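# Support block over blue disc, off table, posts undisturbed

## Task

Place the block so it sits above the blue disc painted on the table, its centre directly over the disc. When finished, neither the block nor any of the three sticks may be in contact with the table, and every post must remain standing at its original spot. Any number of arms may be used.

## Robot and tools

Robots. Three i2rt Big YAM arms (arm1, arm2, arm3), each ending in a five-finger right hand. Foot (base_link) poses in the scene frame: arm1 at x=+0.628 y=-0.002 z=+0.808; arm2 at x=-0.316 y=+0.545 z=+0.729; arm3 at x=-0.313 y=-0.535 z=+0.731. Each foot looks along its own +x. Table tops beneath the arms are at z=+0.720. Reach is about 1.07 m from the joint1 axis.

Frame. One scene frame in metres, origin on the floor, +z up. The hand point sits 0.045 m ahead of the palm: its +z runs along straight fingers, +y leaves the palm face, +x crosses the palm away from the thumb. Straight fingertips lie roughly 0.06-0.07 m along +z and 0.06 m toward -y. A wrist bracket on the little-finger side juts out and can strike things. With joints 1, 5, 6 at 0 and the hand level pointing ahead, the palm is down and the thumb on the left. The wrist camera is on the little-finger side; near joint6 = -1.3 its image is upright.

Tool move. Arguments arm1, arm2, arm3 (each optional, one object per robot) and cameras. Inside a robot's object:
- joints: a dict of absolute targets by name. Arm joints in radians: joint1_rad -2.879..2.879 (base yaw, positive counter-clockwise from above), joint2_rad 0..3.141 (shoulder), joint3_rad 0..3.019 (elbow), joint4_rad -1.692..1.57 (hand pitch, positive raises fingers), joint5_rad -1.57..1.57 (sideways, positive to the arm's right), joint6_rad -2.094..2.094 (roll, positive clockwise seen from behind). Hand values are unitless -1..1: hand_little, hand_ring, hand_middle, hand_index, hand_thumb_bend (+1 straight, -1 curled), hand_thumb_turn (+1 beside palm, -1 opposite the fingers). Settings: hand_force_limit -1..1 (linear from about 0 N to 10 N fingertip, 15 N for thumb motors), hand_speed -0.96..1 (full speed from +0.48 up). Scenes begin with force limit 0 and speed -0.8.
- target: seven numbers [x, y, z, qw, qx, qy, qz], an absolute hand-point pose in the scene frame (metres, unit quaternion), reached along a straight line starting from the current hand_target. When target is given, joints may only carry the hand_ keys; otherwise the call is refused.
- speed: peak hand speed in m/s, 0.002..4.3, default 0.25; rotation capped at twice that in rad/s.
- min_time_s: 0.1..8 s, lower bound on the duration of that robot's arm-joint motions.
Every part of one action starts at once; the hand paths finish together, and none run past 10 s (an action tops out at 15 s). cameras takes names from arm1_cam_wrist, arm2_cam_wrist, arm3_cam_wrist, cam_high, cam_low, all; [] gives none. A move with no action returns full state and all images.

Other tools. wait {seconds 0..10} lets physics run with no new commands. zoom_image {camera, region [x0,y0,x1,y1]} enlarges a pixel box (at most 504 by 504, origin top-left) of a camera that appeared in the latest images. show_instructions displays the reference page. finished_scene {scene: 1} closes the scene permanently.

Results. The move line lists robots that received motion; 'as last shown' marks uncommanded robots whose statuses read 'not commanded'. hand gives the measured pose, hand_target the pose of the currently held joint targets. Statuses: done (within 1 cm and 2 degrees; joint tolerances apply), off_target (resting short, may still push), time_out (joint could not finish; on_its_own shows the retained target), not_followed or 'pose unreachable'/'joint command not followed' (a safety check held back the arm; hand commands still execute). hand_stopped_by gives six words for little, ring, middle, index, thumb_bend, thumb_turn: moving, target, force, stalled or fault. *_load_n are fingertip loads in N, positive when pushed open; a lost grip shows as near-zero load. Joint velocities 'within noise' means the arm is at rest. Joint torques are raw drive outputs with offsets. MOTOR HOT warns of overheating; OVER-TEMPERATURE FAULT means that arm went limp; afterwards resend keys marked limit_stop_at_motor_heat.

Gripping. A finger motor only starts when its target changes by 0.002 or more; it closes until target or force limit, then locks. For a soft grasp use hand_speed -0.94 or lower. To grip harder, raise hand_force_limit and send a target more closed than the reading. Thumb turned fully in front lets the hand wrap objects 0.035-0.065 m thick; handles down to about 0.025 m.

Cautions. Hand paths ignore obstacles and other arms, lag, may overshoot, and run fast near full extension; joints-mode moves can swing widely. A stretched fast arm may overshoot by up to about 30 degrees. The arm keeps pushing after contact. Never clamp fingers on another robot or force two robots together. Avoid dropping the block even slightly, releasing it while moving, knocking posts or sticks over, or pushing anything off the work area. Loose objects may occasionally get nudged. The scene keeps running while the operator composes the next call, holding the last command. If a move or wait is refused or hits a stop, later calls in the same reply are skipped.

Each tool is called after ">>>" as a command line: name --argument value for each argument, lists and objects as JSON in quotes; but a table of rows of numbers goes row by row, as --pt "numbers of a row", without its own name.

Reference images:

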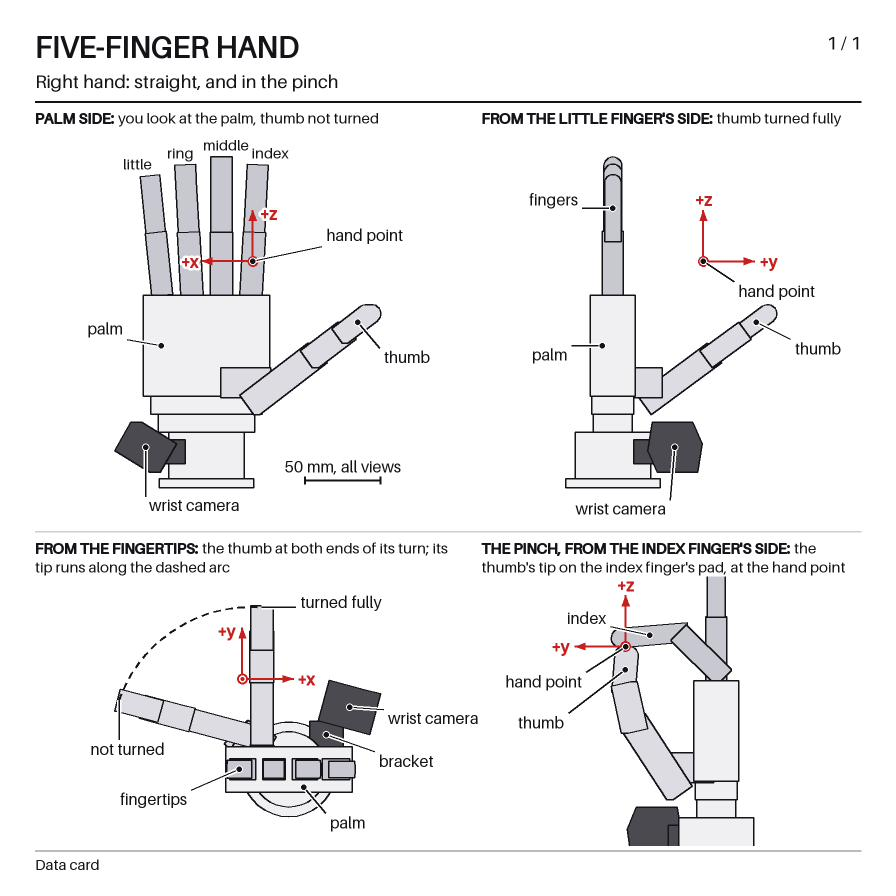

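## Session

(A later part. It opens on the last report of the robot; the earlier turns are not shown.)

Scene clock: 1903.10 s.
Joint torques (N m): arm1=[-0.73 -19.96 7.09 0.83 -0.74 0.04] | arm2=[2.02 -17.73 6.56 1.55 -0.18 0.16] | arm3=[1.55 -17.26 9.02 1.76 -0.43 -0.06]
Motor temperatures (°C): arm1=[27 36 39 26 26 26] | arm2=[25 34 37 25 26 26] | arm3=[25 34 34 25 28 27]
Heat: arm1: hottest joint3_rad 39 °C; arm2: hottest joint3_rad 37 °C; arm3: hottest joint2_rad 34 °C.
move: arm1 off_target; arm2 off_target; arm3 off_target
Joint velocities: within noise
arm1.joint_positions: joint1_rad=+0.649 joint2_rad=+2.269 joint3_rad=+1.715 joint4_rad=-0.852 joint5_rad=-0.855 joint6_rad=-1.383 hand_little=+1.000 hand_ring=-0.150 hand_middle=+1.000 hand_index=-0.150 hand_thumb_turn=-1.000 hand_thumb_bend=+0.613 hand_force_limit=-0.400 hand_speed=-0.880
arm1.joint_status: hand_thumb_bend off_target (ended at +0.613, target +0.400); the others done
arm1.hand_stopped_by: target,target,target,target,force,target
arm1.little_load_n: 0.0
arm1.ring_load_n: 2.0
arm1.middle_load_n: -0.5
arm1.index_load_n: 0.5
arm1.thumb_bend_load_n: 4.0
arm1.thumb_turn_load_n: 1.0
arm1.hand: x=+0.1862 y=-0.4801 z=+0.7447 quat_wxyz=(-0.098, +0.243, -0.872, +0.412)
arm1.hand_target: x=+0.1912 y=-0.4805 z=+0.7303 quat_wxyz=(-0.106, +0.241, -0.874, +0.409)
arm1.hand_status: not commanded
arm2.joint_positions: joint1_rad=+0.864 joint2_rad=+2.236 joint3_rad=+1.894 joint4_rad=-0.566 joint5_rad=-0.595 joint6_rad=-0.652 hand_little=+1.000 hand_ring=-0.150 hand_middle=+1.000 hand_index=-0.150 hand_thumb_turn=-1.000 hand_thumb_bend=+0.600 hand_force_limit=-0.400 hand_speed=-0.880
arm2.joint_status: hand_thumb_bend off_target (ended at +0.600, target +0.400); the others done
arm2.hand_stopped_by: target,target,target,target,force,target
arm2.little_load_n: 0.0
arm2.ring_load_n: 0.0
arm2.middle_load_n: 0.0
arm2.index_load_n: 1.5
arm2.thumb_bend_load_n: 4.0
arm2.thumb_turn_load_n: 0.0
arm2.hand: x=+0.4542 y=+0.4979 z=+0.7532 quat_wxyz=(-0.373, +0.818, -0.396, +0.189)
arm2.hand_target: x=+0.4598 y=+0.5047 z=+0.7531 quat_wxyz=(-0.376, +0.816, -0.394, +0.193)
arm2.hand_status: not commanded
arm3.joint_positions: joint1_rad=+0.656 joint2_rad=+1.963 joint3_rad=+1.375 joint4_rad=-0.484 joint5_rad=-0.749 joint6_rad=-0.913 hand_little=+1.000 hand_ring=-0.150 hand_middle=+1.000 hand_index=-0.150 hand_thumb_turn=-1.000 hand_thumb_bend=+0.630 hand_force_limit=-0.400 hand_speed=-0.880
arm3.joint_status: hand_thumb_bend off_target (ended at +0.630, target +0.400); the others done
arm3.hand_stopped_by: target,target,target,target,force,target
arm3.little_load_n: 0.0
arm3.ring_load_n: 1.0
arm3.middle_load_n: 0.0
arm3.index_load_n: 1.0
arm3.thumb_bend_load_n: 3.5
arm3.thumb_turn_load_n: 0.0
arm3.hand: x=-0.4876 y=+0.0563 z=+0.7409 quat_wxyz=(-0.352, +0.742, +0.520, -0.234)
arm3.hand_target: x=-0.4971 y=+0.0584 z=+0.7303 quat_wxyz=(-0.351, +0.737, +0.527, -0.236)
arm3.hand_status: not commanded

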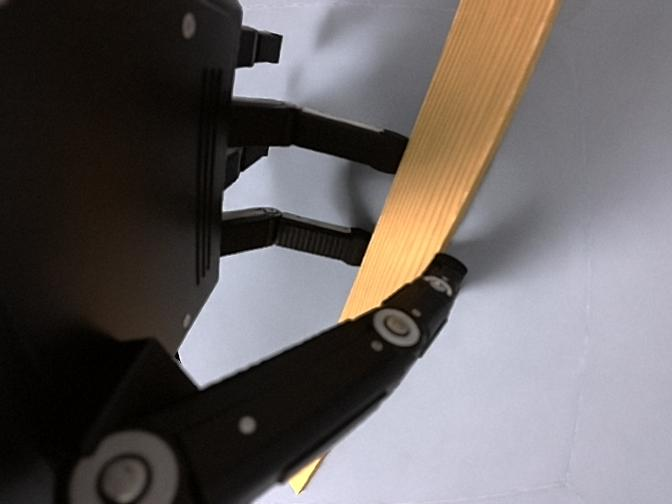

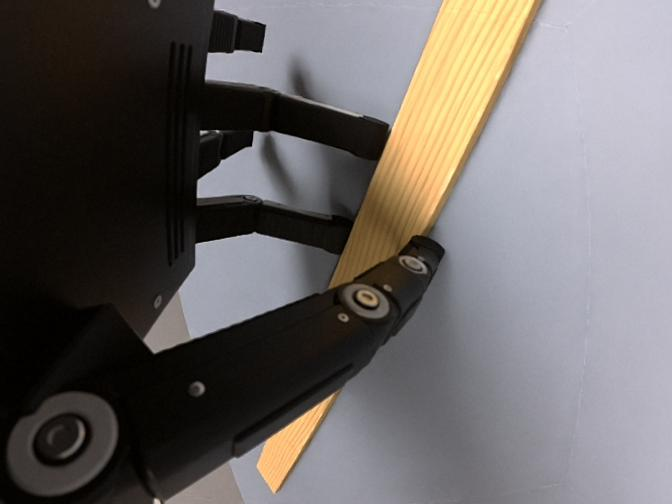

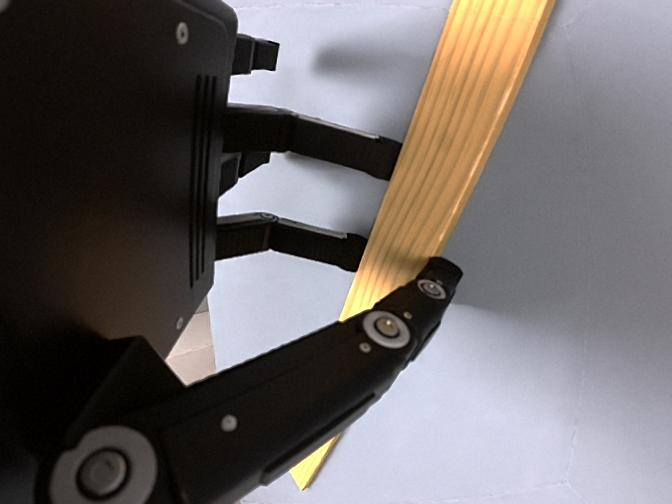

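>>> move --arm1 '{"joints": {"hand_force_limit": 0.0, "hand_thumb_bend": 0.3}}' --arm2 '{"joints": {"hand_force_limit": 0.0, "hand_thumb_bend": 0.3}}' --arm3 '{"joints": {"hand_force_limit": 0.0, "hand_thumb_bend": 0.3}}'

>>> move --arm3 '{"target": [-0.4972, 0.059, 0.790, 0.3507, -0.7375, -0.5267, 0.2362], "speed": 0.06}' --cameras '["arm3_cam_wrist", "cam_low"]'

Scene clock: 1910.87 s.
Joint torques (N m): arm1=[-1.03 -20.48 7.45 0.66 -0.77 0] | arm2=[1.55 -17.85 6.46 1.37 -0.19 0.14] | arm3=[1.49 -16.73 9.01 1.72 -0.39 -0.08]
Motor temperatures (°C): arm1=[27 36 39 26 26 26] | arm2=[25 34 37 25 26 26] | arm3=[25 34 34 25 28 27]
Heat: arm1: hottest joint3_rad 39 °C; arm2: hottest joint3_rad 37 °C; arm3: hottest joint2_rad 34 °C.
move: arm1 off_target; arm2 off_target; arm3 off_target
Joint velocities: within noise
arm1.joint_positions: joint1_rad=+0.649 joint2_rad=+2.269 joint3_rad=+1.715 joint4_rad=-0.852 joint5_rad=-0.855 joint6_rad=-1.383 hand_little=+1.000 hand_ring=-0.150 hand_middle=+1.000 hand_index=-0.150 hand_thumb_turn=-1.000 hand_thumb_bend=+0.589 hand_force_limit=+0.000 hand_speed=-0.880
arm1.joint_status: hand_thumb_bend off_target (ended at +0.589, target +0.300); the others done
arm1.hand_stopped_by: target,target,target,target,force,target
arm1.little_load_n: 0.0
arm1.ring_load_n: 3.5
arm1.middle_load_n: 0.0
arm1.index_load_n: 2.0
arm1.thumb_bend_load_n: 7.5
arm1.thumb_turn_load_n: 1.0
arm1.hand: x=+0.1862 y=-0.4801 z=+0.7447 quat_wxyz=(-0.098, +0.243, -0.872, +0.412)
arm1.hand_target: x=+0.1912 y=-0.4805 z=+0.7303 quat_wxyz=(-0.106, +0.241, -0.874, +0.409)
arm1.hand_status: not commanded
arm2.joint_positions: joint1_rad=+0.864 joint2_rad=+2.236 joint3_rad=+1.894 joint4_rad=-0.564 joint5_rad=-0.595 joint6_rad=-0.648 hand_little=+1.000 hand_ring=-0.150 hand_middle=+1.000 hand_index=-0.150 hand_thumb_turn=-1.000 hand_thumb_bend=+0.552 hand_force_limit=+0.000 hand_speed=-0.880
arm2.joint_status: hand_thumb_bend off_target (ended at +0.552, target +0.300); the others done
arm2.hand_stopped_by: target,target,target,target,force,target
arm2.little_load_n: 0.0
arm2.ring_load_n: 0.5
arm2.middle_load_n: 0.0
arm2.index_load_n: 5.5
arm2.thumb_bend_load_n: 7.0
arm2.thumb_turn_load_n: 0.0
arm2.hand: x=+0.4545 y=+0.4980 z=+0.7534 quat_wxyz=(-0.374, +0.817, -0.397, +0.189)
arm2.hand_target: x=+0.4597 y=+0.5047 z=+0.7531 quat_wxyz=(-0.376, +0.816, -0.393, +0.193)
arm2.hand_status: not commanded
arm3.joint_positions: joint1_rad=+0.656 joint2_rad=+1.963 joint3_rad=+1.375 joint4_rad=-0.483 joint5_rad=-0.750 joint6_rad=-0.913 hand_little=+1.000 hand_ring=-0.150 hand_middle=+1.000 hand_index=-0.150 hand_thumb_turn=-1.000 hand_thumb_bend=+0.617 hand_force_limit=+0.000 hand_speed=-0.880
arm3.joint_status: hand_thumb_bend off_target (ended at +0.617, target +0.300); the others done
arm3.hand_stopped_by: target,target,target,target,force,target
arm3.little_load_n: 0.0
arm3.ring_load_n: 1.5
arm3.middle_load_n: 0.0
arm3.index_load_n: 2.5
arm3.thumb_bend_load_n: 7.0
arm3.thumb_turn_load_n: 0.0
arm3.hand: x=-0.4878 y=+0.0564 z=+0.7408 quat_wxyz=(-0.353, +0.742, +0.520, -0.234)
arm3.hand_target: x=-0.4970 y=+0.0584 z=+0.7301 quat_wxyz=(-0.351, +0.737, +0.527, -0.236)
arm3.hand_status: not commanded
pictures: none

Scene clock: 1912.57 s.
Joint torques (N m): arm1=[-0.91 -20.07 7.31 0.72 -0.68 0.04] | arm2=[2.02 -18.26 6.6 1.43 -0.2 0.1] | arm3=[1.44 -20.13 12.26 0.72 -0.39 -0.03]
Motor temperatures (°C): arm1=[27 36 39 26 26 26] | arm2=[25 34 37 25 26 26] | arm3=[25 34 34 25 28 27]
Heat: arm1: hottest joint3_rad 39 °C; arm2: hottest joint3_rad 37 °C; arm3: hottest joint2_rad 34 °C.
move: arm3 off_target
Joint velocities: within noise
arm1, arm2: as last shown
arm1.ring_load_n: 3.0
arm3.joint_positions: joint1_rad=+0.658 joint2_rad=+1.917 joint3_rad=+1.395 joint4_rad=-0.590 joint5_rad=-0.751 joint6_rad=-0.913 hand_little=+1.000 hand_ring=-0.150 hand_middle=+1.000 hand_index=-0.150 hand_thumb_turn=-1.000 hand_thumb_bend=+0.616 hand_force_limit=+0.000 hand_speed=-0.880
arm3.joint_status: not commanded
arm3.hand_stopped_by: target,target,target,target,force,target
arm3.little_load_n: 0.0
arm3.ring_load_n: 0.0
arm3.middle_load_n: 0.0
arm3.index_load_n: 0.0
arm3.thumb_bend_load_n: 0.0
arm3.thumb_turn_load_n: 0.0
arm3.hand: x=-0.4873 y=+0.0442 z=+0.7689 quat_wxyz=(-0.336, +0.749, +0.516, -0.244)
arm3.hand_target: x=-0.4972 y=+0.0580 z=+0.7903 quat_wxyz=(-0.351, +0.737, +0.527, -0.236)
arm3.hand_status: off_target (0.028 m and 2.6 deg from the pose sent, 0.050 m and 1.0 deg at the start)

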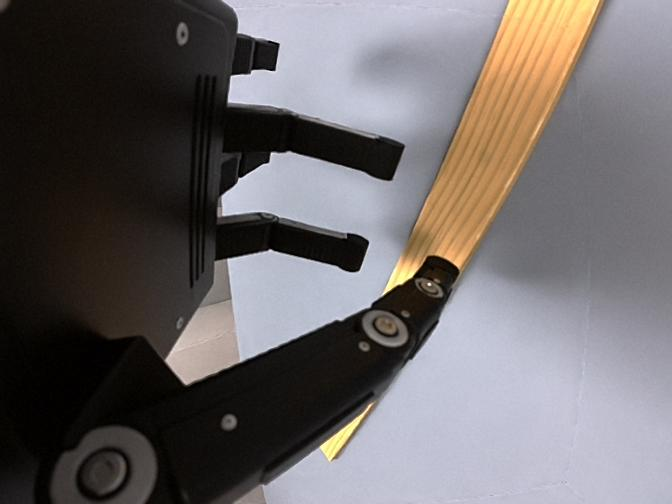

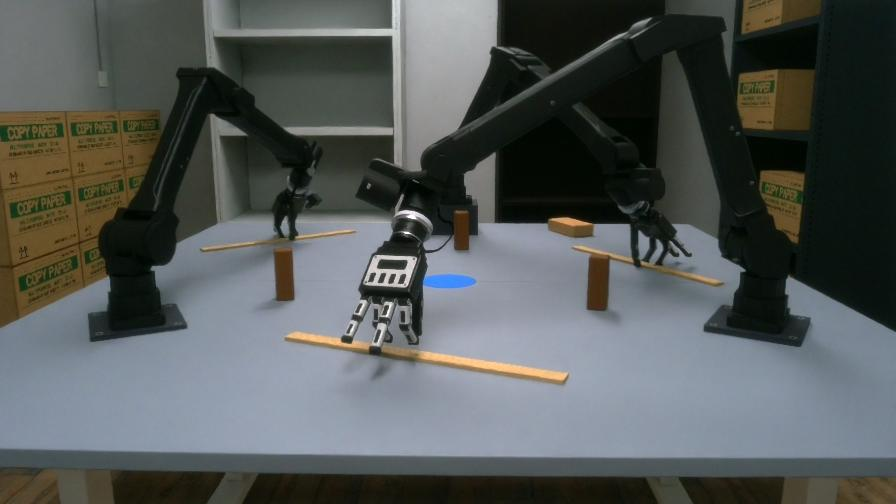

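>>> zoom_image --camera "arm3_cam_wrist" --region '[400, 120, 560, 280]'

>>> zoom_image --camera "arm3_cam_wrist" --region '[290, 380, 390, 480]'

>>> zoom_image --camera "cam_low" --region '[530, 350, 580, 400]'

Scaled by 3.150 from the camera's image (finer frame: 960x720).

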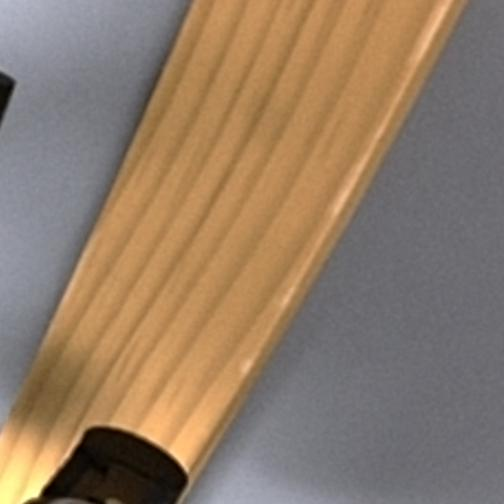

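Scaled by 5.040 from the camera's image (finer frame: 960x720).

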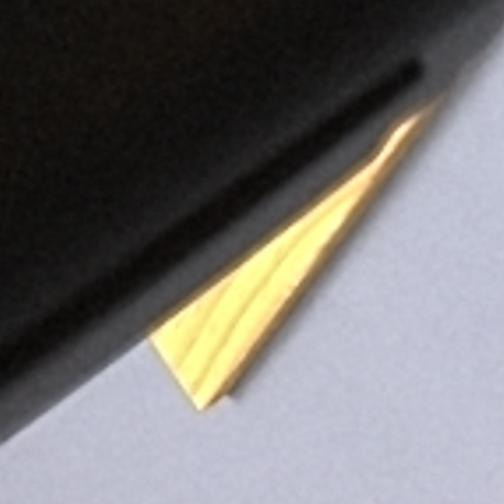

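Scaled by 10.080.

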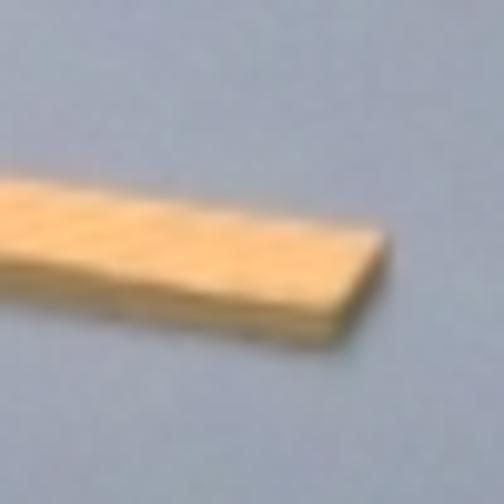

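>>> move --arm1 '{"joints": {"hand_speed": -0.5, "hand_thumb_bend": 0.9}}' --arm2 '{"joints": {"hand_speed": -0.5, "hand_thumb_bend": 0.9}}' --arm3 '{"joints": {"hand_speed": -0.5, "hand_thumb_bend": 0.9}}'

>>> move --arm1 '{"target": [0.190, -0.4845, 0.778, 0.1275, -0.2301, 0.8566, -0.4438], "speed": 0.15, "joints": {"hand_index": -0.1, "hand_ring": -0.1}}' --arm2 '{"target": [0.470, 0.5040, 0.796, 0.4168, -0.7963, 0.3861, -0.2076], "speed": 0.15, "joints": {"hand_index": -0.1, "hand_ring": -0.1}}' --arm3 '{"target": [-0.4980, 0.0560, 0.785, 0.3776, -0.7241, -0.5124, 0.2658], "speed": 0.15, "joints": {"hand_index": -0.1, "hand_ring": -0.1}}' --cameras '["arm1_cam_wrist", "arm2_cam_wrist", "arm3_cam_wrist", "cam_high"]'

Scene clock: 2153.83 s.
Joint torques (N m): arm1=[-1.61 -21.07 7.2 0.75 -0.52 0.05] | arm2=[1.73 -18.32 6.6 1.43 -0.18 0.1] | arm3=[1.49 -19.78 12.31 0.75 -0.39 -0.03]
Motor temperatures (°C): arm1=[27 37 39 26 26 26] | arm2=[25 35 35 25 26 26] | arm3=[25 35 38 24 28 27]
Heat: arm1: hottest joint3_rad 39 °C; arm2: hottest joint2_rad 35 °C; arm3: hottest joint3_rad 38 °C.
move: arm1 done; arm2 done; arm3 done
Joint velocities: within noise
arm1.joint_positions: joint1_rad=+0.656 joint2_rad=+2.270 joint3_rad=+1.715 joint4_rad=-0.851 joint5_rad=-0.860 joint6_rad=-1.383 hand_little=+1.000 hand_ring=-0.150 hand_middle=+1.000 hand_index=-0.150 hand_thumb_turn=-1.000 hand_thumb_bend=+0.900 hand_force_limit=+0.000 hand_speed=-0.500
arm1.joint_status: all done
arm1.hand_stopped_by: target,target,target,target,target,target
arm1.little_load_n: 0.0
arm1.ring_load_n: 0.0
arm1.middle_load_n: 0.0
arm1.index_load_n: 0.0
arm1.thumb_bend_load_n: -0.5
arm1.thumb_turn_load_n: 0.0
arm1.hand: x=+0.1899 y=-0.4839 z=+0.7451 quat_wxyz=(-0.100, +0.246, -0.870, +0.414)
arm1.hand_target: x=+0.1913 y=-0.4805 z=+0.7302 quat_wxyz=(-0.106, +0.241, -0.874, +0.409)
arm1.hand_status: not commanded
arm2.joint_positions: joint1_rad=+0.865 joint2_rad=+2.236 joint3_rad=+1.894 joint4_rad=-0.562 joint5_rad=-0.595 joint6_rad=-0.648 hand_little=+1.000 hand_ring=-0.150 hand_middle=+1.000 hand_index=-0.150 hand_thumb_turn=-1.000 hand_thumb_bend=+0.900 hand_force_limit=+0.000 hand_speed=-0.500
arm2.joint_status: all done
arm2.hand_stopped_by: target,target,target,target,target,target
arm2.little_load_n: 0.5
arm2.ring_load_n: 0.0
arm2.middle_load_n: 0.0
arm2.index_load_n: 0.0
arm2.thumb_bend_load_n: 0.0
arm2.thumb_turn_load_n: 0.0
arm2.hand: x=+0.4550 y=+0.4991 z=+0.7531 quat_wxyz=(-0.374, +0.817, -0.396, +0.189)
arm2.hand_target: x=+0.4597 y=+0.5047 z=+0.7531 quat_wxyz=(-0.376, +0.816, -0.393, +0.193)
arm2.hand_status: not commanded
arm3.joint_positions: joint1_rad=+0.658 joint2_rad=+1.917 joint3_rad=+1.395 joint4_rad=-0.590 joint5_rad=-0.751 joint6_rad=-0.913 hand_little=+1.000 hand_ring=-0.150 hand_middle=+1.000 hand_index=-0.150 hand_thumb_turn=-1.000 hand_thumb_bend=+0.900 hand_force_limit=+0.000 hand_speed=-0.500
arm3.joint_status: all done
arm3.hand_stopped_by: target,target,target,target,target,target
arm3.little_load_n: 0.0
arm3.ring_load_n: 0.0
arm3.middle_load_n: 0.0
arm3.index_load_n: 0.0
arm3.thumb_bend_load_n: 0.0
arm3.thumb_turn_load_n: 0.0
arm3.hand: x=-0.4873 y=+0.0442 z=+0.7689 quat_wxyz=(-0.336, +0.749, +0.516, -0.244)
arm3.hand_target: x=-0.4972 y=+0.0580 z=+0.7903 quat_wxyz=(-0.351, +0.737, +0.527, -0.236)
arm3.hand_status: not commanded
pictures: none

Scene clock: 2154.93 s.
Joint torques (N m): arm1=[-1.67 -23.82 10.52 -0.2 -0.87 -0.05] | arm2=[0.67 -20.48 7.16 1.54 -0.44 0.24] | arm3=[-0.62 -19.72 8.03 1.98 -0.51 0.07]
Motor temperatures (°C): arm1=[27 37 39 26 26 26] | arm2=[25 35 35 25 26 26] | arm3=[25 35 38 24 28 27]
Heat: arm1: hottest joint3_rad 39 °C; arm2: hottest joint2_rad 35 °C; arm3: hottest joint3_rad 38 °C.
move: arm1 off_target; arm2 off_target; arm3 done
Joint velocities: within noise
arm1.joint_positions: joint1_rad=+0.641 joint2_rad=+2.270 joint3_rad=+1.715 joint4_rad=-0.937 joint5_rad=-0.942 joint6_rad=-1.383 hand_little=+1.000 hand_ring=-0.100 hand_middle=+1.000 hand_index=-0.100 hand_thumb_turn=-1.000 hand_thumb_bend=+0.900 hand_force_limit=+0.000 hand_speed=-0.500
arm1.joint_status: all done
arm1.hand_stopped_by: target,target,target,target,target,target
arm1.little_load_n: 0.0
arm1.ring_load_n: 0.0
arm1.middle_load_n: 0.0
arm1.index_load_n: 0.0
arm1.thumb_bend_load_n: 0.0
arm1.thumb_turn_load_n: 0.0
arm1.hand: x=+0.2083 y=-0.4748 z=+0.7558 quat_wxyz=(-0.149, +0.221, -0.861, +0.434)
arm1.hand_target: x=+0.1908 y=-0.4838 z=+0.7783 quat_wxyz=(-0.127, +0.230, -0.857, +0.444)
arm1.hand_status: off_target (0.030 m and 3.0 deg from the pose sent, 0.033 m and 5.2 deg at the start)
arm2.joint_positions: joint1_rad=+0.865 joint2_rad=+2.230 joint3_rad=+1.894 joint4_rad=-0.530 joint5_rad=-0.661 joint6_rad=-0.609 hand_little=+1.000 hand_ring=-0.100 hand_middle=+1.000 hand_index=-0.100 hand_thumb_turn=-1.000 hand_thumb_bend=+0.900 hand_force_limit=+0.000 hand_speed=-0.500
arm2.joint_status: all done
arm2.hand_stopped_by: target,target,target,target,target,target
arm2.little_load_n: 0.0
arm2.ring_load_n: 0.0
arm2.middle_load_n: 0.0
arm2.index_load_n: 0.0
arm2.thumb_bend_load_n: 0.0
arm2.thumb_turn_load_n: 0.0
arm2.hand: x=+0.4595 y=+0.5112 z=+0.7671 quat_wxyz=(-0.408, +0.805, -0.390, +0.184)
arm2.hand_target: x=+0.4692 y=+0.5043 z=+0.7960 quat_wxyz=(-0.417, +0.797, -0.386, +0.207)
arm2.hand_status: off_target (0.032 m and 3.1 deg from the pose sent, 0.046 m and 5.9 deg at the start)
arm3.joint_positions: joint1_rad=+0.658 joint2_rad=+1.917 joint3_rad=+1.395 joint4_rad=-0.523 joint5_rad=-0.835 joint6_rad=-0.896 hand_little=+1.000 hand_ring=-0.100 hand_middle=+1.000 hand_index=-0.100 hand_thumb_turn=-1.000 hand_thumb_bend=+0.900 hand_force_limit=+0.000 hand_speed=-0.500
arm3.joint_status: all done
arm3.hand_stopped_by: target,target,target,target,target,target
arm3.little_load_n: 0.0
arm3.ring_load_n: 0.0
arm3.middle_load_n: 0.0
arm3.index_load_n: 0.0
arm3.thumb_bend_load_n: 0.0
arm3.thumb_turn_load_n: 0.0
arm3.hand: x=-0.5022 y=+0.0526 z=+0.7817 quat_wxyz=(-0.371, +0.723, +0.518, -0.268)
arm3.hand_target: x=-0.4981 y=+0.0560 z=+0.7850 quat_wxyz=(-0.377, +0.724, +0.513, -0.266)
arm3.hand_status: done (0.006 m and 1.1 deg from the pose sent, 0.023 m and 6.1 deg at the start)

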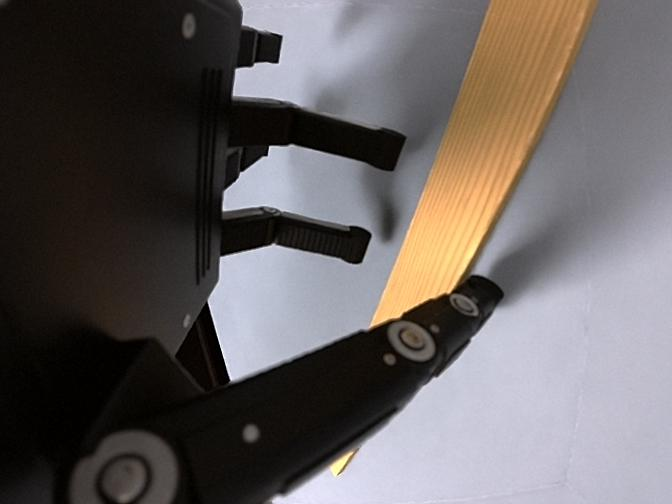

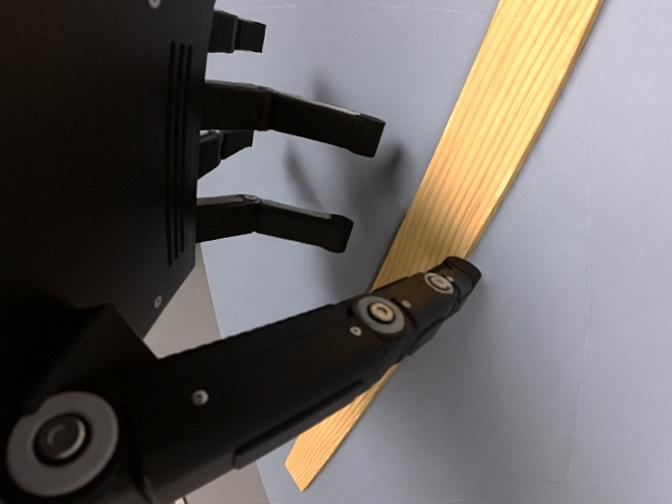

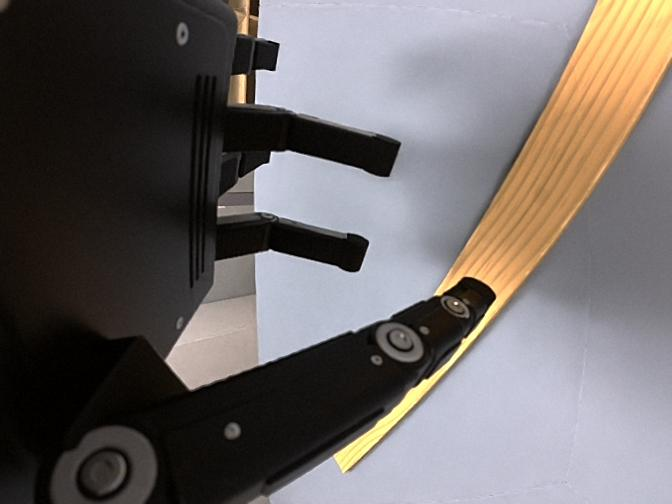

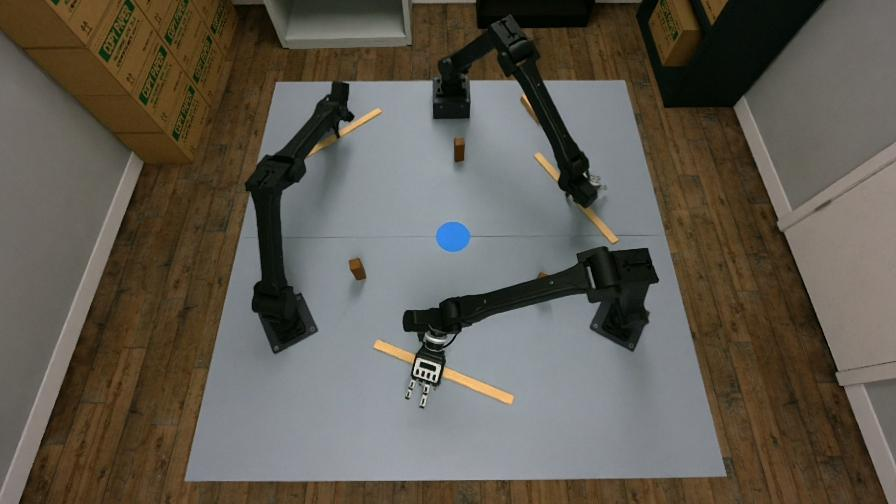

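>>> move --arm1 '{"target": [0.1918, -0.4856, 0.748, 0.1275, -0.2301, 0.8566, -0.4438], "speed": 0.1}' --arm2 '{"target": [0.4632, 0.4996, 0.771, 0.4168, -0.7963, 0.3861, -0.2076], "speed": 0.1}' --arm3 '{"target": [-0.4835, 0.0507, 0.748, 0.3776, -0.7241, -0.5124, 0.2658], "speed": 0.1}' --cameras '["arm1_cam_wrist", "arm2_cam_wrist", "arm3_cam_wrist"]'

Scene clock: 2166.83 s.
Joint torques (N m): arm1=[-1.61 -20.89 9.5 0.62 -0.79 -0.02] | arm2=[0.56 -19.78 5.89 1.65 -0.48 0.14] | arm3=[-1.2 -18.14 7.66 1.83 -0.48 -0.12]
Motor temperatures (°C): arm1=[27 37 40 26 26 26] | arm2=[25 35 36 25 26 26] | arm3=[25 35 37 24 28 27]
Heat: arm1: hottest joint3_rad 40 °C; arm2: hottest joint3_rad 36 °C; arm3: hottest joint3_rad 37 °C.
move: arm1 off_target; arm2 off_target; arm3 done
Joint velocities: within noise
arm1.joint_positions: joint1_rad=+0.641 joint2_rad=+2.278 joint3_rad=+1.715 joint4_rad=-0.894 joint5_rad=-0.944 joint6_rad=-1.383 hand_little=+1.000 hand_ring=-0.100 hand_middle=+1.000 hand_index=-0.100 hand_thumb_turn=-1.000 hand_thumb_bend=+0.900 hand_force_limit=+0.000 hand_speed=-0.500
arm1.joint_status: not commanded
arm1.hand_stopped_by: target,target,target,target,target,target
arm1.little_load_n: 0.0
arm1.ring_load_n: 0.0
arm1.middle_load_n: 0.0
arm1.index_load_n: 0.0
arm1.thumb_bend_load_n: 0.0
arm1.thumb_turn_load_n: 0.0
arm1.hand: x=+0.2017 y=-0.4801 z=+0.7502 quat_wxyz=(-0.135, +0.228, -0.858, +0.440)
arm1.hand_target: x=+0.1921 y=-0.4854 z=+0.7481 quat_wxyz=(-0.127, +0.230, -0.857, +0.444)
arm1.hand_status: off_target (0.012 m and 1.0 deg from the pose sent, 0.021 m and 3.0 deg at the start)
arm2.joint_positions: joint1_rad=+0.857 joint2_rad=+2.230 joint3_rad=+1.862 joint4_rad=-0.475 joint5_rad=-0.666 joint6_rad=-0.609 hand_little=+1.000 hand_ring=-0.100 hand_middle=+1.000 hand_index=-0.100 hand_thumb_turn=-1.000 hand_thumb_bend=+0.900 hand_force_limit=+0.000 hand_speed=-0.500
arm2.joint_status: not commanded
arm2.hand_stopped_by: target,target,target,target,target,target
arm2.little_load_n: 0.0
arm2.ring_load_n: 0.0
arm2.middle_load_n: 0.0
arm2.index_load_n: 0.0
arm2.thumb_bend_load_n: 0.0
arm2.thumb_turn_load_n: 0.0
arm2.hand: x=+0.4597 y=+0.5058 z=+0.7583 quat_wxyz=(-0.412, +0.801, -0.387, +0.195)
arm2.hand_target: x=+0.4631 y=+0.4995 z=+0.7712 quat_wxyz=(-0.417, +0.796, -0.386, +0.208)
arm2.hand_status: off_target (0.015 m and 1.7 deg from the pose sent, 0.013 m and 3.1 deg at the start)
arm3.joint_positions: joint1_rad=+0.636 joint2_rad=+1.940 joint3_rad=+1.346 joint4_rad=-0.458 joint5_rad=-0.847 joint6_rad=-0.903 hand_little=+1.000 hand_ring=-0.100 hand_middle=+1.000 hand_index=-0.100 hand_thumb_turn=-1.000 hand_thumb_bend=+0.900 hand_force_limit=+0.000 hand_speed=-0.500
arm3.joint_status: not commanded
arm3.hand_stopped_by: target,target,target,target,target,target
arm3.little_load_n: 0.0
arm3.ring_load_n: 0.0
arm3.middle_load_n: -0.5
arm3.index_load_n: 0.0
arm3.thumb_bend_load_n: 0.0
arm3.thumb_turn_load_n: 0.0
arm3.hand: x=-0.4904 y=+0.0479 z=+0.7549 quat_wxyz=(-0.374, +0.725, +0.512, -0.270)
arm3.hand_target: x=-0.4836 y=+0.0505 z=+0.7480 quat_wxyz=(-0.377, +0.724, +0.512, -0.266)
arm3.hand_status: done (0.010 m and 0.6 deg from the pose sent, 0.039 m and 1.1 deg at the start)

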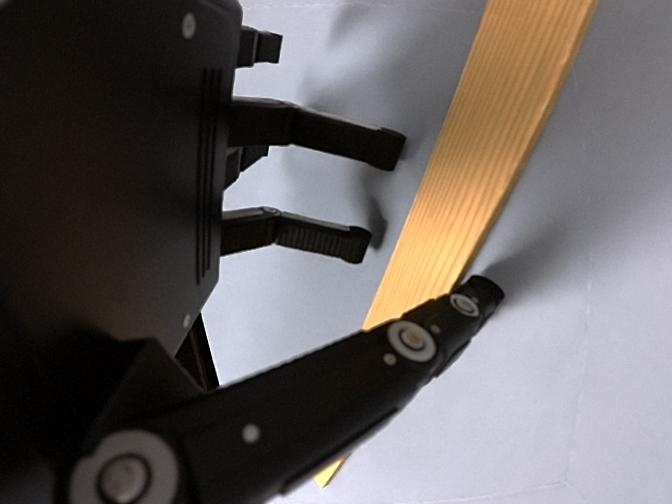

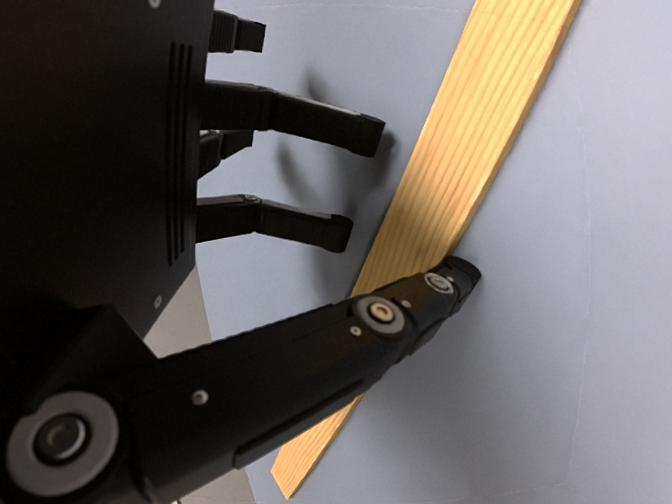

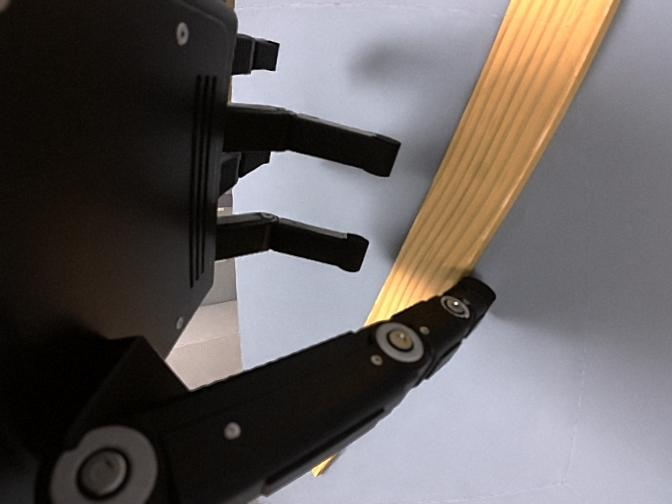

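>>> move --arm1 '{"target": [0.1918, -0.4856, 0.738, 0.1275, -0.2301, 0.8566, -0.4438], "speed": 0.1}' --arm2 '{"target": [0.4632, 0.4996, 0.761, 0.4168, -0.7963, 0.3861, -0.2076], "speed": 0.1}' --arm3 '{"target": [-0.4790, 0.0490, 0.736, 0.3776, -0.7241, -0.5124, 0.2658], "speed": 0.1}'

>>> move --arm1 '{"joints": {"hand_speed": -0.85, "hand_force_limit": -0.8, "hand_thumb_bend": 0.45}}' --arm2 '{"joints": {"hand_speed": -0.85, "hand_force_limit": -0.8, "hand_thumb_bend": 0.45}}' --arm3 '{"joints": {"hand_speed": -0.85, "hand_force_limit": -0.8, "hand_thumb_bend": 0.45}}' --cameras '["arm1_cam_wrist", "arm2_cam_wrist", "arm3_cam_wrist"]'

Scene clock: 2181.30 s.
Joint torques (N m): arm1=[-1.55 -19.6 8.99 0.98 -0.74 -0.09] | arm2=[0.26 -18.96 5.68 1.65 -0.45 0.11] | arm3=[-1.03 -17.49 7.28 1.89 -0.45 -0.17]
Motor temperatures (°C): arm1=[27 37 41 26 26 26] | arm2=[25 35 35 25 26 26] | arm3=[25 35 36 25 28 27]
Heat: arm1: hottest joint3_rad 41 °C; arm2: hottest joint2_rad 35 °C; arm3: hottest joint3_rad 36 °C.
move: arm1 off_target; arm2 done; arm3 off_target
Joint velocities: within noise
arm1.joint_positions: joint1_rad=+0.641 joint2_rad=+2.279 joint3_rad=+1.715 joint4_rad=-0.885 joint5_rad=-0.946 joint6_rad=-1.375 hand_little=+1.000 hand_ring=-0.100 hand_middle=+1.000 hand_index=-0.100 hand_thumb_turn=-1.000 hand_thumb_bend=+0.900 hand_force_limit=+0.000 hand_speed=-0.500
arm1.joint_status: not commanded
arm1.hand_stopped_by: target,target,target,target,target,target
arm1.little_load_n: 0.0
arm1.ring_load_n: 0.0
arm1.middle_load_n: -0.5
arm1.index_load_n: 0.0
arm1.thumb_bend_load_n: 0.0
arm1.thumb_turn_load_n: 2.5
arm1.hand: x=+0.2009 y=-0.4814 z=+0.7501 quat_wxyz=(-0.134, +0.226, -0.858, +0.442)
arm1.hand_target: x=+0.1923 y=-0.4852 z=+0.7382 quat_wxyz=(-0.128, +0.230, -0.857, +0.444)
arm1.hand_status: off_target (0.016 m and 0.9 deg from the pose sent, 0.017 m and 1.0 deg at the start)
arm2.joint_positions: joint1_rad=+0.857 joint2_rad=+2.230 joint3_rad=+1.855 joint4_rad=-0.456 joint5_rad=-0.666 joint6_rad=-0.609 hand_little=+1.000 hand_ring=-0.100 hand_middle=+1.000 hand_index=-0.100 hand_thumb_turn=-1.000 hand_thumb_bend=+0.900 hand_force_limit=+0.000 hand_speed=-0.500
arm2.joint_status: not commanded
arm2.hand_stopped_by: target,target,target,target,target,target
arm2.little_load_n: 0.0
arm2.ring_load_n: 0.0
arm2.middle_load_n: 0.0
arm2.index_load_n: 0.0
arm2.thumb_bend_load_n: 0.0
arm2.thumb_turn_load_n: 0.0
arm2.hand: x=+0.4613 y=+0.5056 z=+0.7572 quat_wxyz=(-0.414, +0.801, -0.385, +0.200)
arm2.hand_target: x=+0.4632 y=+0.4995 z=+0.7612 quat_wxyz=(-0.417, +0.796, -0.386, +0.208)
arm2.hand_status: done (0.007 m and 1.1 deg from the pose sent, 0.008 m and 1.7 deg at the start)
arm3.joint_positions: joint1_rad=+0.631 joint2_rad=+1.949 joint3_rad=+1.334 joint4_rad=-0.437 joint5_rad=-0.852 joint6_rad=-0.911 hand_little=+1.000 hand_ring=-0.100 hand_middle=+1.000 hand_index=-0.100 hand_thumb_turn=-1.000 hand_thumb_bend=+0.900 hand_force_limit=+0.000 hand_speed=-0.500
arm3.joint_status: not commanded
arm3.hand_stopped_by: target,target,target,target,target,target
arm3.little_load_n: 0.0
arm3.ring_load_n: 0.0
arm3.middle_load_n: 0.0
arm3.index_load_n: 0.0
arm3.thumb_bend_load_n: 0.0
arm3.thumb_turn_load_n: 0.5
arm3.hand: x=-0.4878 y=+0.0471 z=+0.7467 quat_wxyz=(-0.376, +0.723, +0.514, -0.270)
arm3.hand_target: x=-0.4790 y=+0.0487 z=+0.7362 quat_wxyz=(-0.377, +0.724, +0.512, -0.266)
arm3.hand_status: off_target (0.014 m and 0.5 deg from the pose sent, 0.022 m and 0.6 deg at the start)
pictures: none

Scene clock: 2183.87 s.
Joint torques (N m): arm1=[-0.5 -19.96 9.01 0.66 -0.78 -0.09] | arm2=[0.67 -18.49 5.76 1.69 -0.44 0.15] | arm3=[-1.03 -17.73 7.38 1.95 -0.48 -0.14]
Motor temperatures (°C): arm1=[27 37 41 26 26 26] | arm2=[25 35 35 25 26 26] | arm3=[25 35 36 25 28 27]
Heat: arm1: hottest joint3_rad 41 °C; arm2: hottest joint2_rad 35 °C; arm3: hottest joint3_rad 36 °C.
move: arm1 off_target; arm2 off_target; arm3 done
Joint velocities: within noise
arm1.joint_positions: joint1_rad=+0.639 joint2_rad=+2.281 joint3_rad=+1.715 joint4_rad=-0.879 joint5_rad=-0.946 joint6_rad=-1.375 hand_little=+1.000 hand_ring=-0.100 hand_middle=+1.000 hand_index=-0.100 hand_thumb_turn=-1.000 hand_thumb_bend=+0.737 hand_force_limit=-0.800 hand_speed=-0.850
arm1.joint_status: hand_thumb_bend off_target (ended at +0.737, target +0.450); the others done
arm1.hand_stopped_by: target,target,target,target,force,target
arm1.little_load_n: 0.0
arm1.ring_load_n: 0.0
arm1.middle_load_n: 0.0
arm1.index_load_n: 0.0
arm1.thumb_bend_load_n: 1.0
arm1.thumb_turn_load_n: 0.0
arm1.hand: x=+0.1988 y=-0.4811 z=+0.7488 quat_wxyz=(-0.131, +0.226, -0.858, +0.443)
arm1.hand_target: x=+0.1924 y=-0.4852 z=+0.7381 quat_wxyz=(-0.128, +0.230, -0.857, +0.444)
arm1.hand_status: not commanded
arm2.joint_positions: joint1_rad=+0.857 joint2_rad=+2.230 joint3_rad=+1.855 joint4_rad=-0.456 joint5_rad=-0.666 joint6_rad=-0.609 hand_little=+1.000 hand_ring=-0.100 hand_middle=+1.000 hand_index=-0.100 hand_thumb_turn=-1.000 hand_thumb_bend=+0.536 hand_force_limit=-0.800 hand_speed=-0.850
arm2.joint_status: hand_thumb_bend off_target (ended at +0.536, target +0.450); the others done
arm2.hand_stopped_by: target,target,target,target,force,target
arm2.little_load_n: 0.0
arm2.ring_load_n: 0.0
arm2.middle_load_n: 0.0
arm2.index_load_n: 1.5
arm2.thumb_bend_load_n: 1.5
arm2.thumb_turn_load_n: 0.0
arm2.hand: x=+0.4613 y=+0.5056 z=+0.7572 quat_wxyz=(-0.414, +0.801, -0.385, +0.200)
arm2.hand_target: x=+0.4632 y=+0.4995 z=+0.7612 quat_wxyz=(-0.417, +0.796, -0.386, +0.208)
arm2.hand_status: not commanded
arm3.joint_positions: joint1_rad=+0.631 joint2_rad=+1.949 joint3_rad=+1.334 joint4_rad=-0.437 joint5_rad=-0.852 joint6_rad=-0.913 hand_little=+1.000 hand_ring=-0.100 hand_middle=+1.000 hand_index=-0.100 hand_thumb_turn=-1.000 hand_thumb_bend=+0.450 hand_force_limit=-0.800 hand_speed=-0.850
arm3.joint_status: all done
arm3.hand_stopped_by: target,target,target,target,target,target
arm3.little_load_n: -0.5
arm3.ring_load_n: 0.0
arm3.middle_load_n: 0.0
arm3.index_load_n: 0.0
arm3.thumb_bend_load_n: 0.0
arm3.thumb_turn_load_n: 0.0
arm3.hand: x=-0.4878 y=+0.0472 z=+0.7467 quat_wxyz=(-0.377, +0.722, +0.514, -0.269)
arm3.hand_target: x=-0.4791 y=+0.0487 z=+0.7362 quat_wxyz=(-0.377, +0.724, +0.512, -0.266)
arm3.hand_status: not commanded

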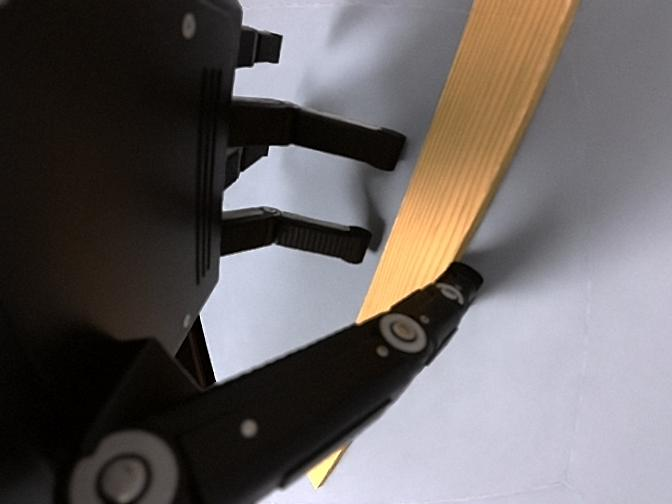

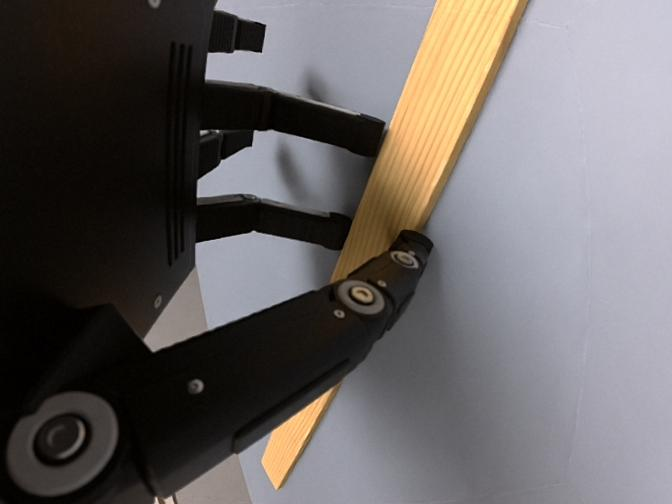

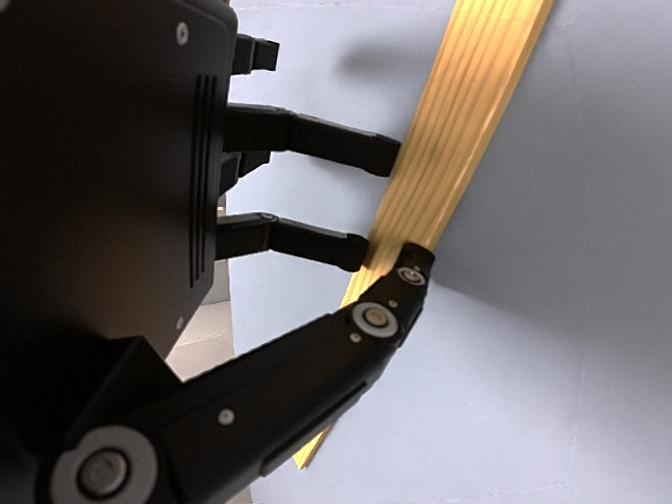

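>>> move --arm3 '{"joints": {"hand_speed": -0.5, "hand_thumb_bend": 0.74}}'

>>> move --arm1 '{"target": [0.1918, -0.4856, 0.731, 0.1275, -0.2301, 0.8566, -0.4438], "speed": 0.1}' --arm2 '{"target": [0.4632, 0.4996, 0.748, 0.4168, -0.7963, 0.3861, -0.2076], "speed": 0.1}' --arm3 '{"target": [-0.4790, 0.0490, 0.727, 0.3776, -0.7241, -0.5124, 0.2658], "speed": 0.1}' --cameras '["arm1_cam_wrist", "arm2_cam_wrist", "arm3_cam_wrist"]'

Scene clock: 2192.27 s.
Joint torques (N m): arm1=[-0.79 -19.96 9.2 0.91 -0.74 -0.09] | arm2=[0.26 -18.9 5.79 1.62 -0.45 0.12] | arm3=[-0.91 -17.96 7.27 1.78 -0.46 -0.11]
Motor temperatures (°C): arm1=[27 37 41 26 26 26] | arm2=[25 35 35 25 26 26] | arm3=[25 35 35 25 28 27]
Heat: arm1: hottest joint3_rad 41 °C; arm2: hottest joint2_rad 35 °C; arm3: hottest joint2_rad 35 °C.
move: arm3 done
Joint velocities: within noise
arm1, arm2: as last shown
arm1.thumb_bend_load_n: 0.5
arm2.index_load_n: 1.0
arm3.joint_positions: joint1_rad=+0.631 joint2_rad=+1.949 joint3_rad=+1.334 joint4_rad=-0.437 joint5_rad=-0.852 joint6_rad=-0.913 hand_little=+1.000 hand_ring=-0.100 hand_middle=+1.000 hand_index=-0.100 hand_thumb_turn=-1.000 hand_thumb_bend=+0.740 hand_force_limit=-0.800 hand_speed=-0.500
arm3.joint_status: all done
arm3.hand_stopped_by: target,target,target,target,target,target
arm3.little_load_n: 0.0
arm3.ring_load_n: 0.0
arm3.middle_load_n: 0.0
arm3.index_load_n: 0.0
arm3.thumb_bend_load_n: 0.0
arm3.thumb_turn_load_n: 0.0
arm3.hand: x=-0.4878 y=+0.0472 z=+0.7467 quat_wxyz=(-0.377, +0.722, +0.514, -0.269)
arm3.hand_target: x=-0.4791 y=+0.0487 z=+0.7362 quat_wxyz=(-0.377, +0.724, +0.512, -0.266)
arm3.hand_status: not commanded
pictures: none

Scene clock: 2193.23 s.
Joint torques (N m): arm1=[-1.73 -18.55 8.96 1.05 -0.8 -0.07] | arm2=[0.5 -17.73 5.39 1.65 -0.35 0.11] | arm3=[-1.08 -16.85 6.8 1.83 -0.36 -0.12]
Motor temperatures (°C): arm1=[27 37 41 26 26 26] | arm2=[25 35 35 25 26 26] | arm3=[25 35 35 25 28 27]
Heat: arm1: hottest joint3_rad 41 °C; arm2: hottest joint2_rad 35 °C; arm3: hottest joint2_rad 35 °C.
move: arm1 off_target; arm2 off_target; arm3 off_target
Joint velocities: within noise
arm1.joint_positions: joint1_rad=+0.639 joint2_rad=+2.281 joint3_rad=+1.715 joint4_rad=-0.875 joint5_rad=-0.946 joint6_rad=-1.374 hand_little=+1.000 hand_ring=-0.100 hand_middle=+1.000 hand_index=-0.100 hand_thumb_turn=-1.000 hand_thumb_bend=+0.737 hand_force_limit=-0.800 hand_speed=-0.850
arm1.joint_status: not commanded
arm1.hand_stopped_by: target,target,target,target,force,target
arm1.little_load_n: 0.0
arm1.ring_load_n: 0.0
arm1.middle_load_n: 0.0
arm1.index_load_n: 0.0
arm1.thumb_bend_load_n: 1.0
arm1.thumb_turn_load_n: 2.5
arm1.hand: x=+0.1981 y=-0.4816 z=+0.7488 quat_wxyz=(-0.130, +0.227, -0.857, +0.443)
arm1.hand_target: x=+0.1925 y=-0.4851 z=+0.7314 quat_wxyz=(-0.127, +0.230, -0.857, +0.444)
arm1.hand_status: off_target (0.019 m and 0.5 deg from the pose sent, 0.020 m and 0.6 deg at the start)
arm2.joint_positions: joint1_rad=+0.857 joint2_rad=+2.230 joint3_rad=+1.848 joint4_rad=-0.429 joint5_rad=-0.669 joint6_rad=-0.609 hand_little=+1.000 hand_ring=-0.100 hand_middle=+1.000 hand_index=-0.100 hand_thumb_turn=-1.000 hand_thumb_bend=+0.536 hand_force_limit=-0.800 hand_speed=-0.850
arm2.joint_status: not commanded
arm2.hand_stopped_by: target,target,target,target,force,target
arm2.little_load_n: 0.0
arm2.ring_load_n: 0.0
arm2.middle_load_n: 0.0
arm2.index_load_n: 1.0
arm2.thumb_bend_load_n: 1.0
arm2.thumb_turn_load_n: 0.0
arm2.hand: x=+0.4643 y=+0.5054 z=+0.7570 quat_wxyz=(-0.417, +0.799, -0.380, +0.208)
arm2.hand_target: x=+0.4630 y=+0.4995 z=+0.7482 quat_wxyz=(-0.417, +0.796, -0.386, +0.208)
arm2.hand_status: off_target (0.011 m and 0.8 deg from the pose sent, 0.011 m and 1.1 deg at the start)
arm3.joint_positions: joint1_rad=+0.631 joint2_rad=+1.954 joint3_rad=+1.334 joint4_rad=-0.417 joint5_rad=-0.855 joint6_rad=-0.913 hand_little=+1.000 hand_ring=-0.100 hand_middle=+1.000 hand_index=-0.100 hand_thumb_turn=-1.000 hand_thumb_bend=+0.740 hand_force_limit=-0.800 hand_speed=-0.500
arm3.joint_status: not commanded
arm3.hand_stopped_by: target,target,target,target,target,target
arm3.little_load_n: 0.0
arm3.ring_load_n: -0.5
arm3.middle_load_n: 0.0
arm3.index_load_n: -0.5
arm3.thumb_bend_load_n: 0.0
arm3.thumb_turn_load_n: 0.0
arm3.hand: x=-0.4885 y=+0.0509 z=+0.7456 quat_wxyz=(-0.383, +0.718, +0.516, -0.267)
arm3.hand_target: x=-0.4792 y=+0.0484 z=+0.7274 quat_wxyz=(-0.378, +0.724, +0.512, -0.266)
arm3.hand_status: off_target (0.021 m and 1.0 deg from the pose sent, 0.022 m and 0.5 deg at the start)

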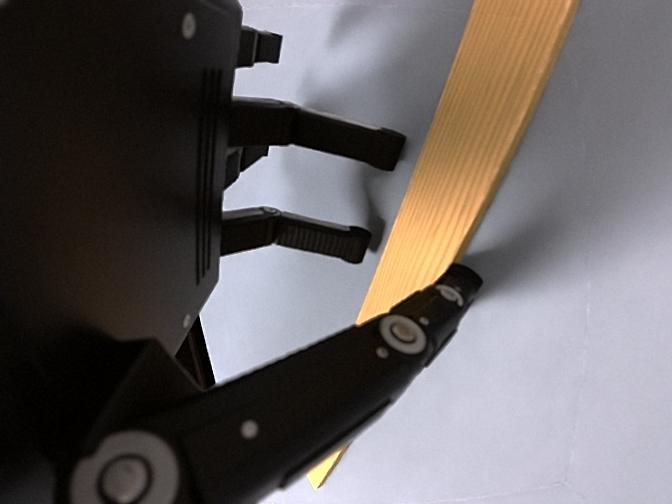

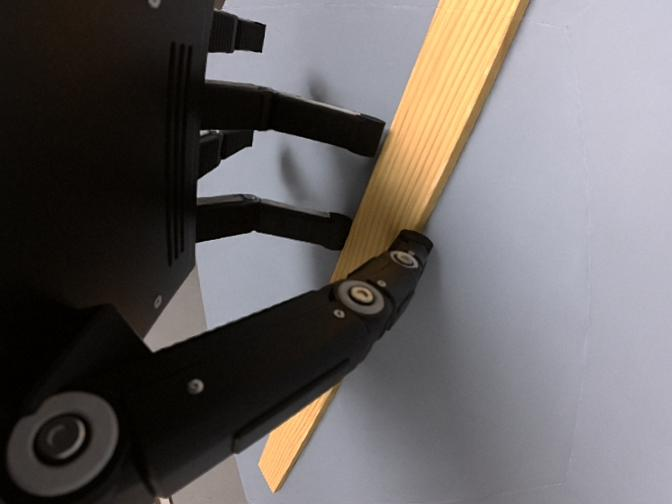

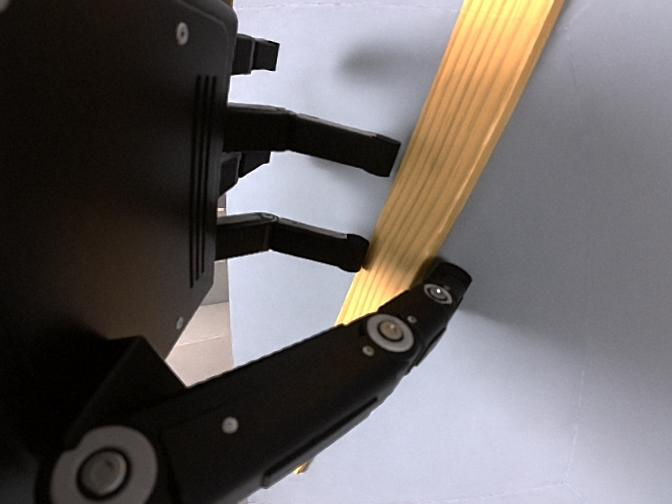

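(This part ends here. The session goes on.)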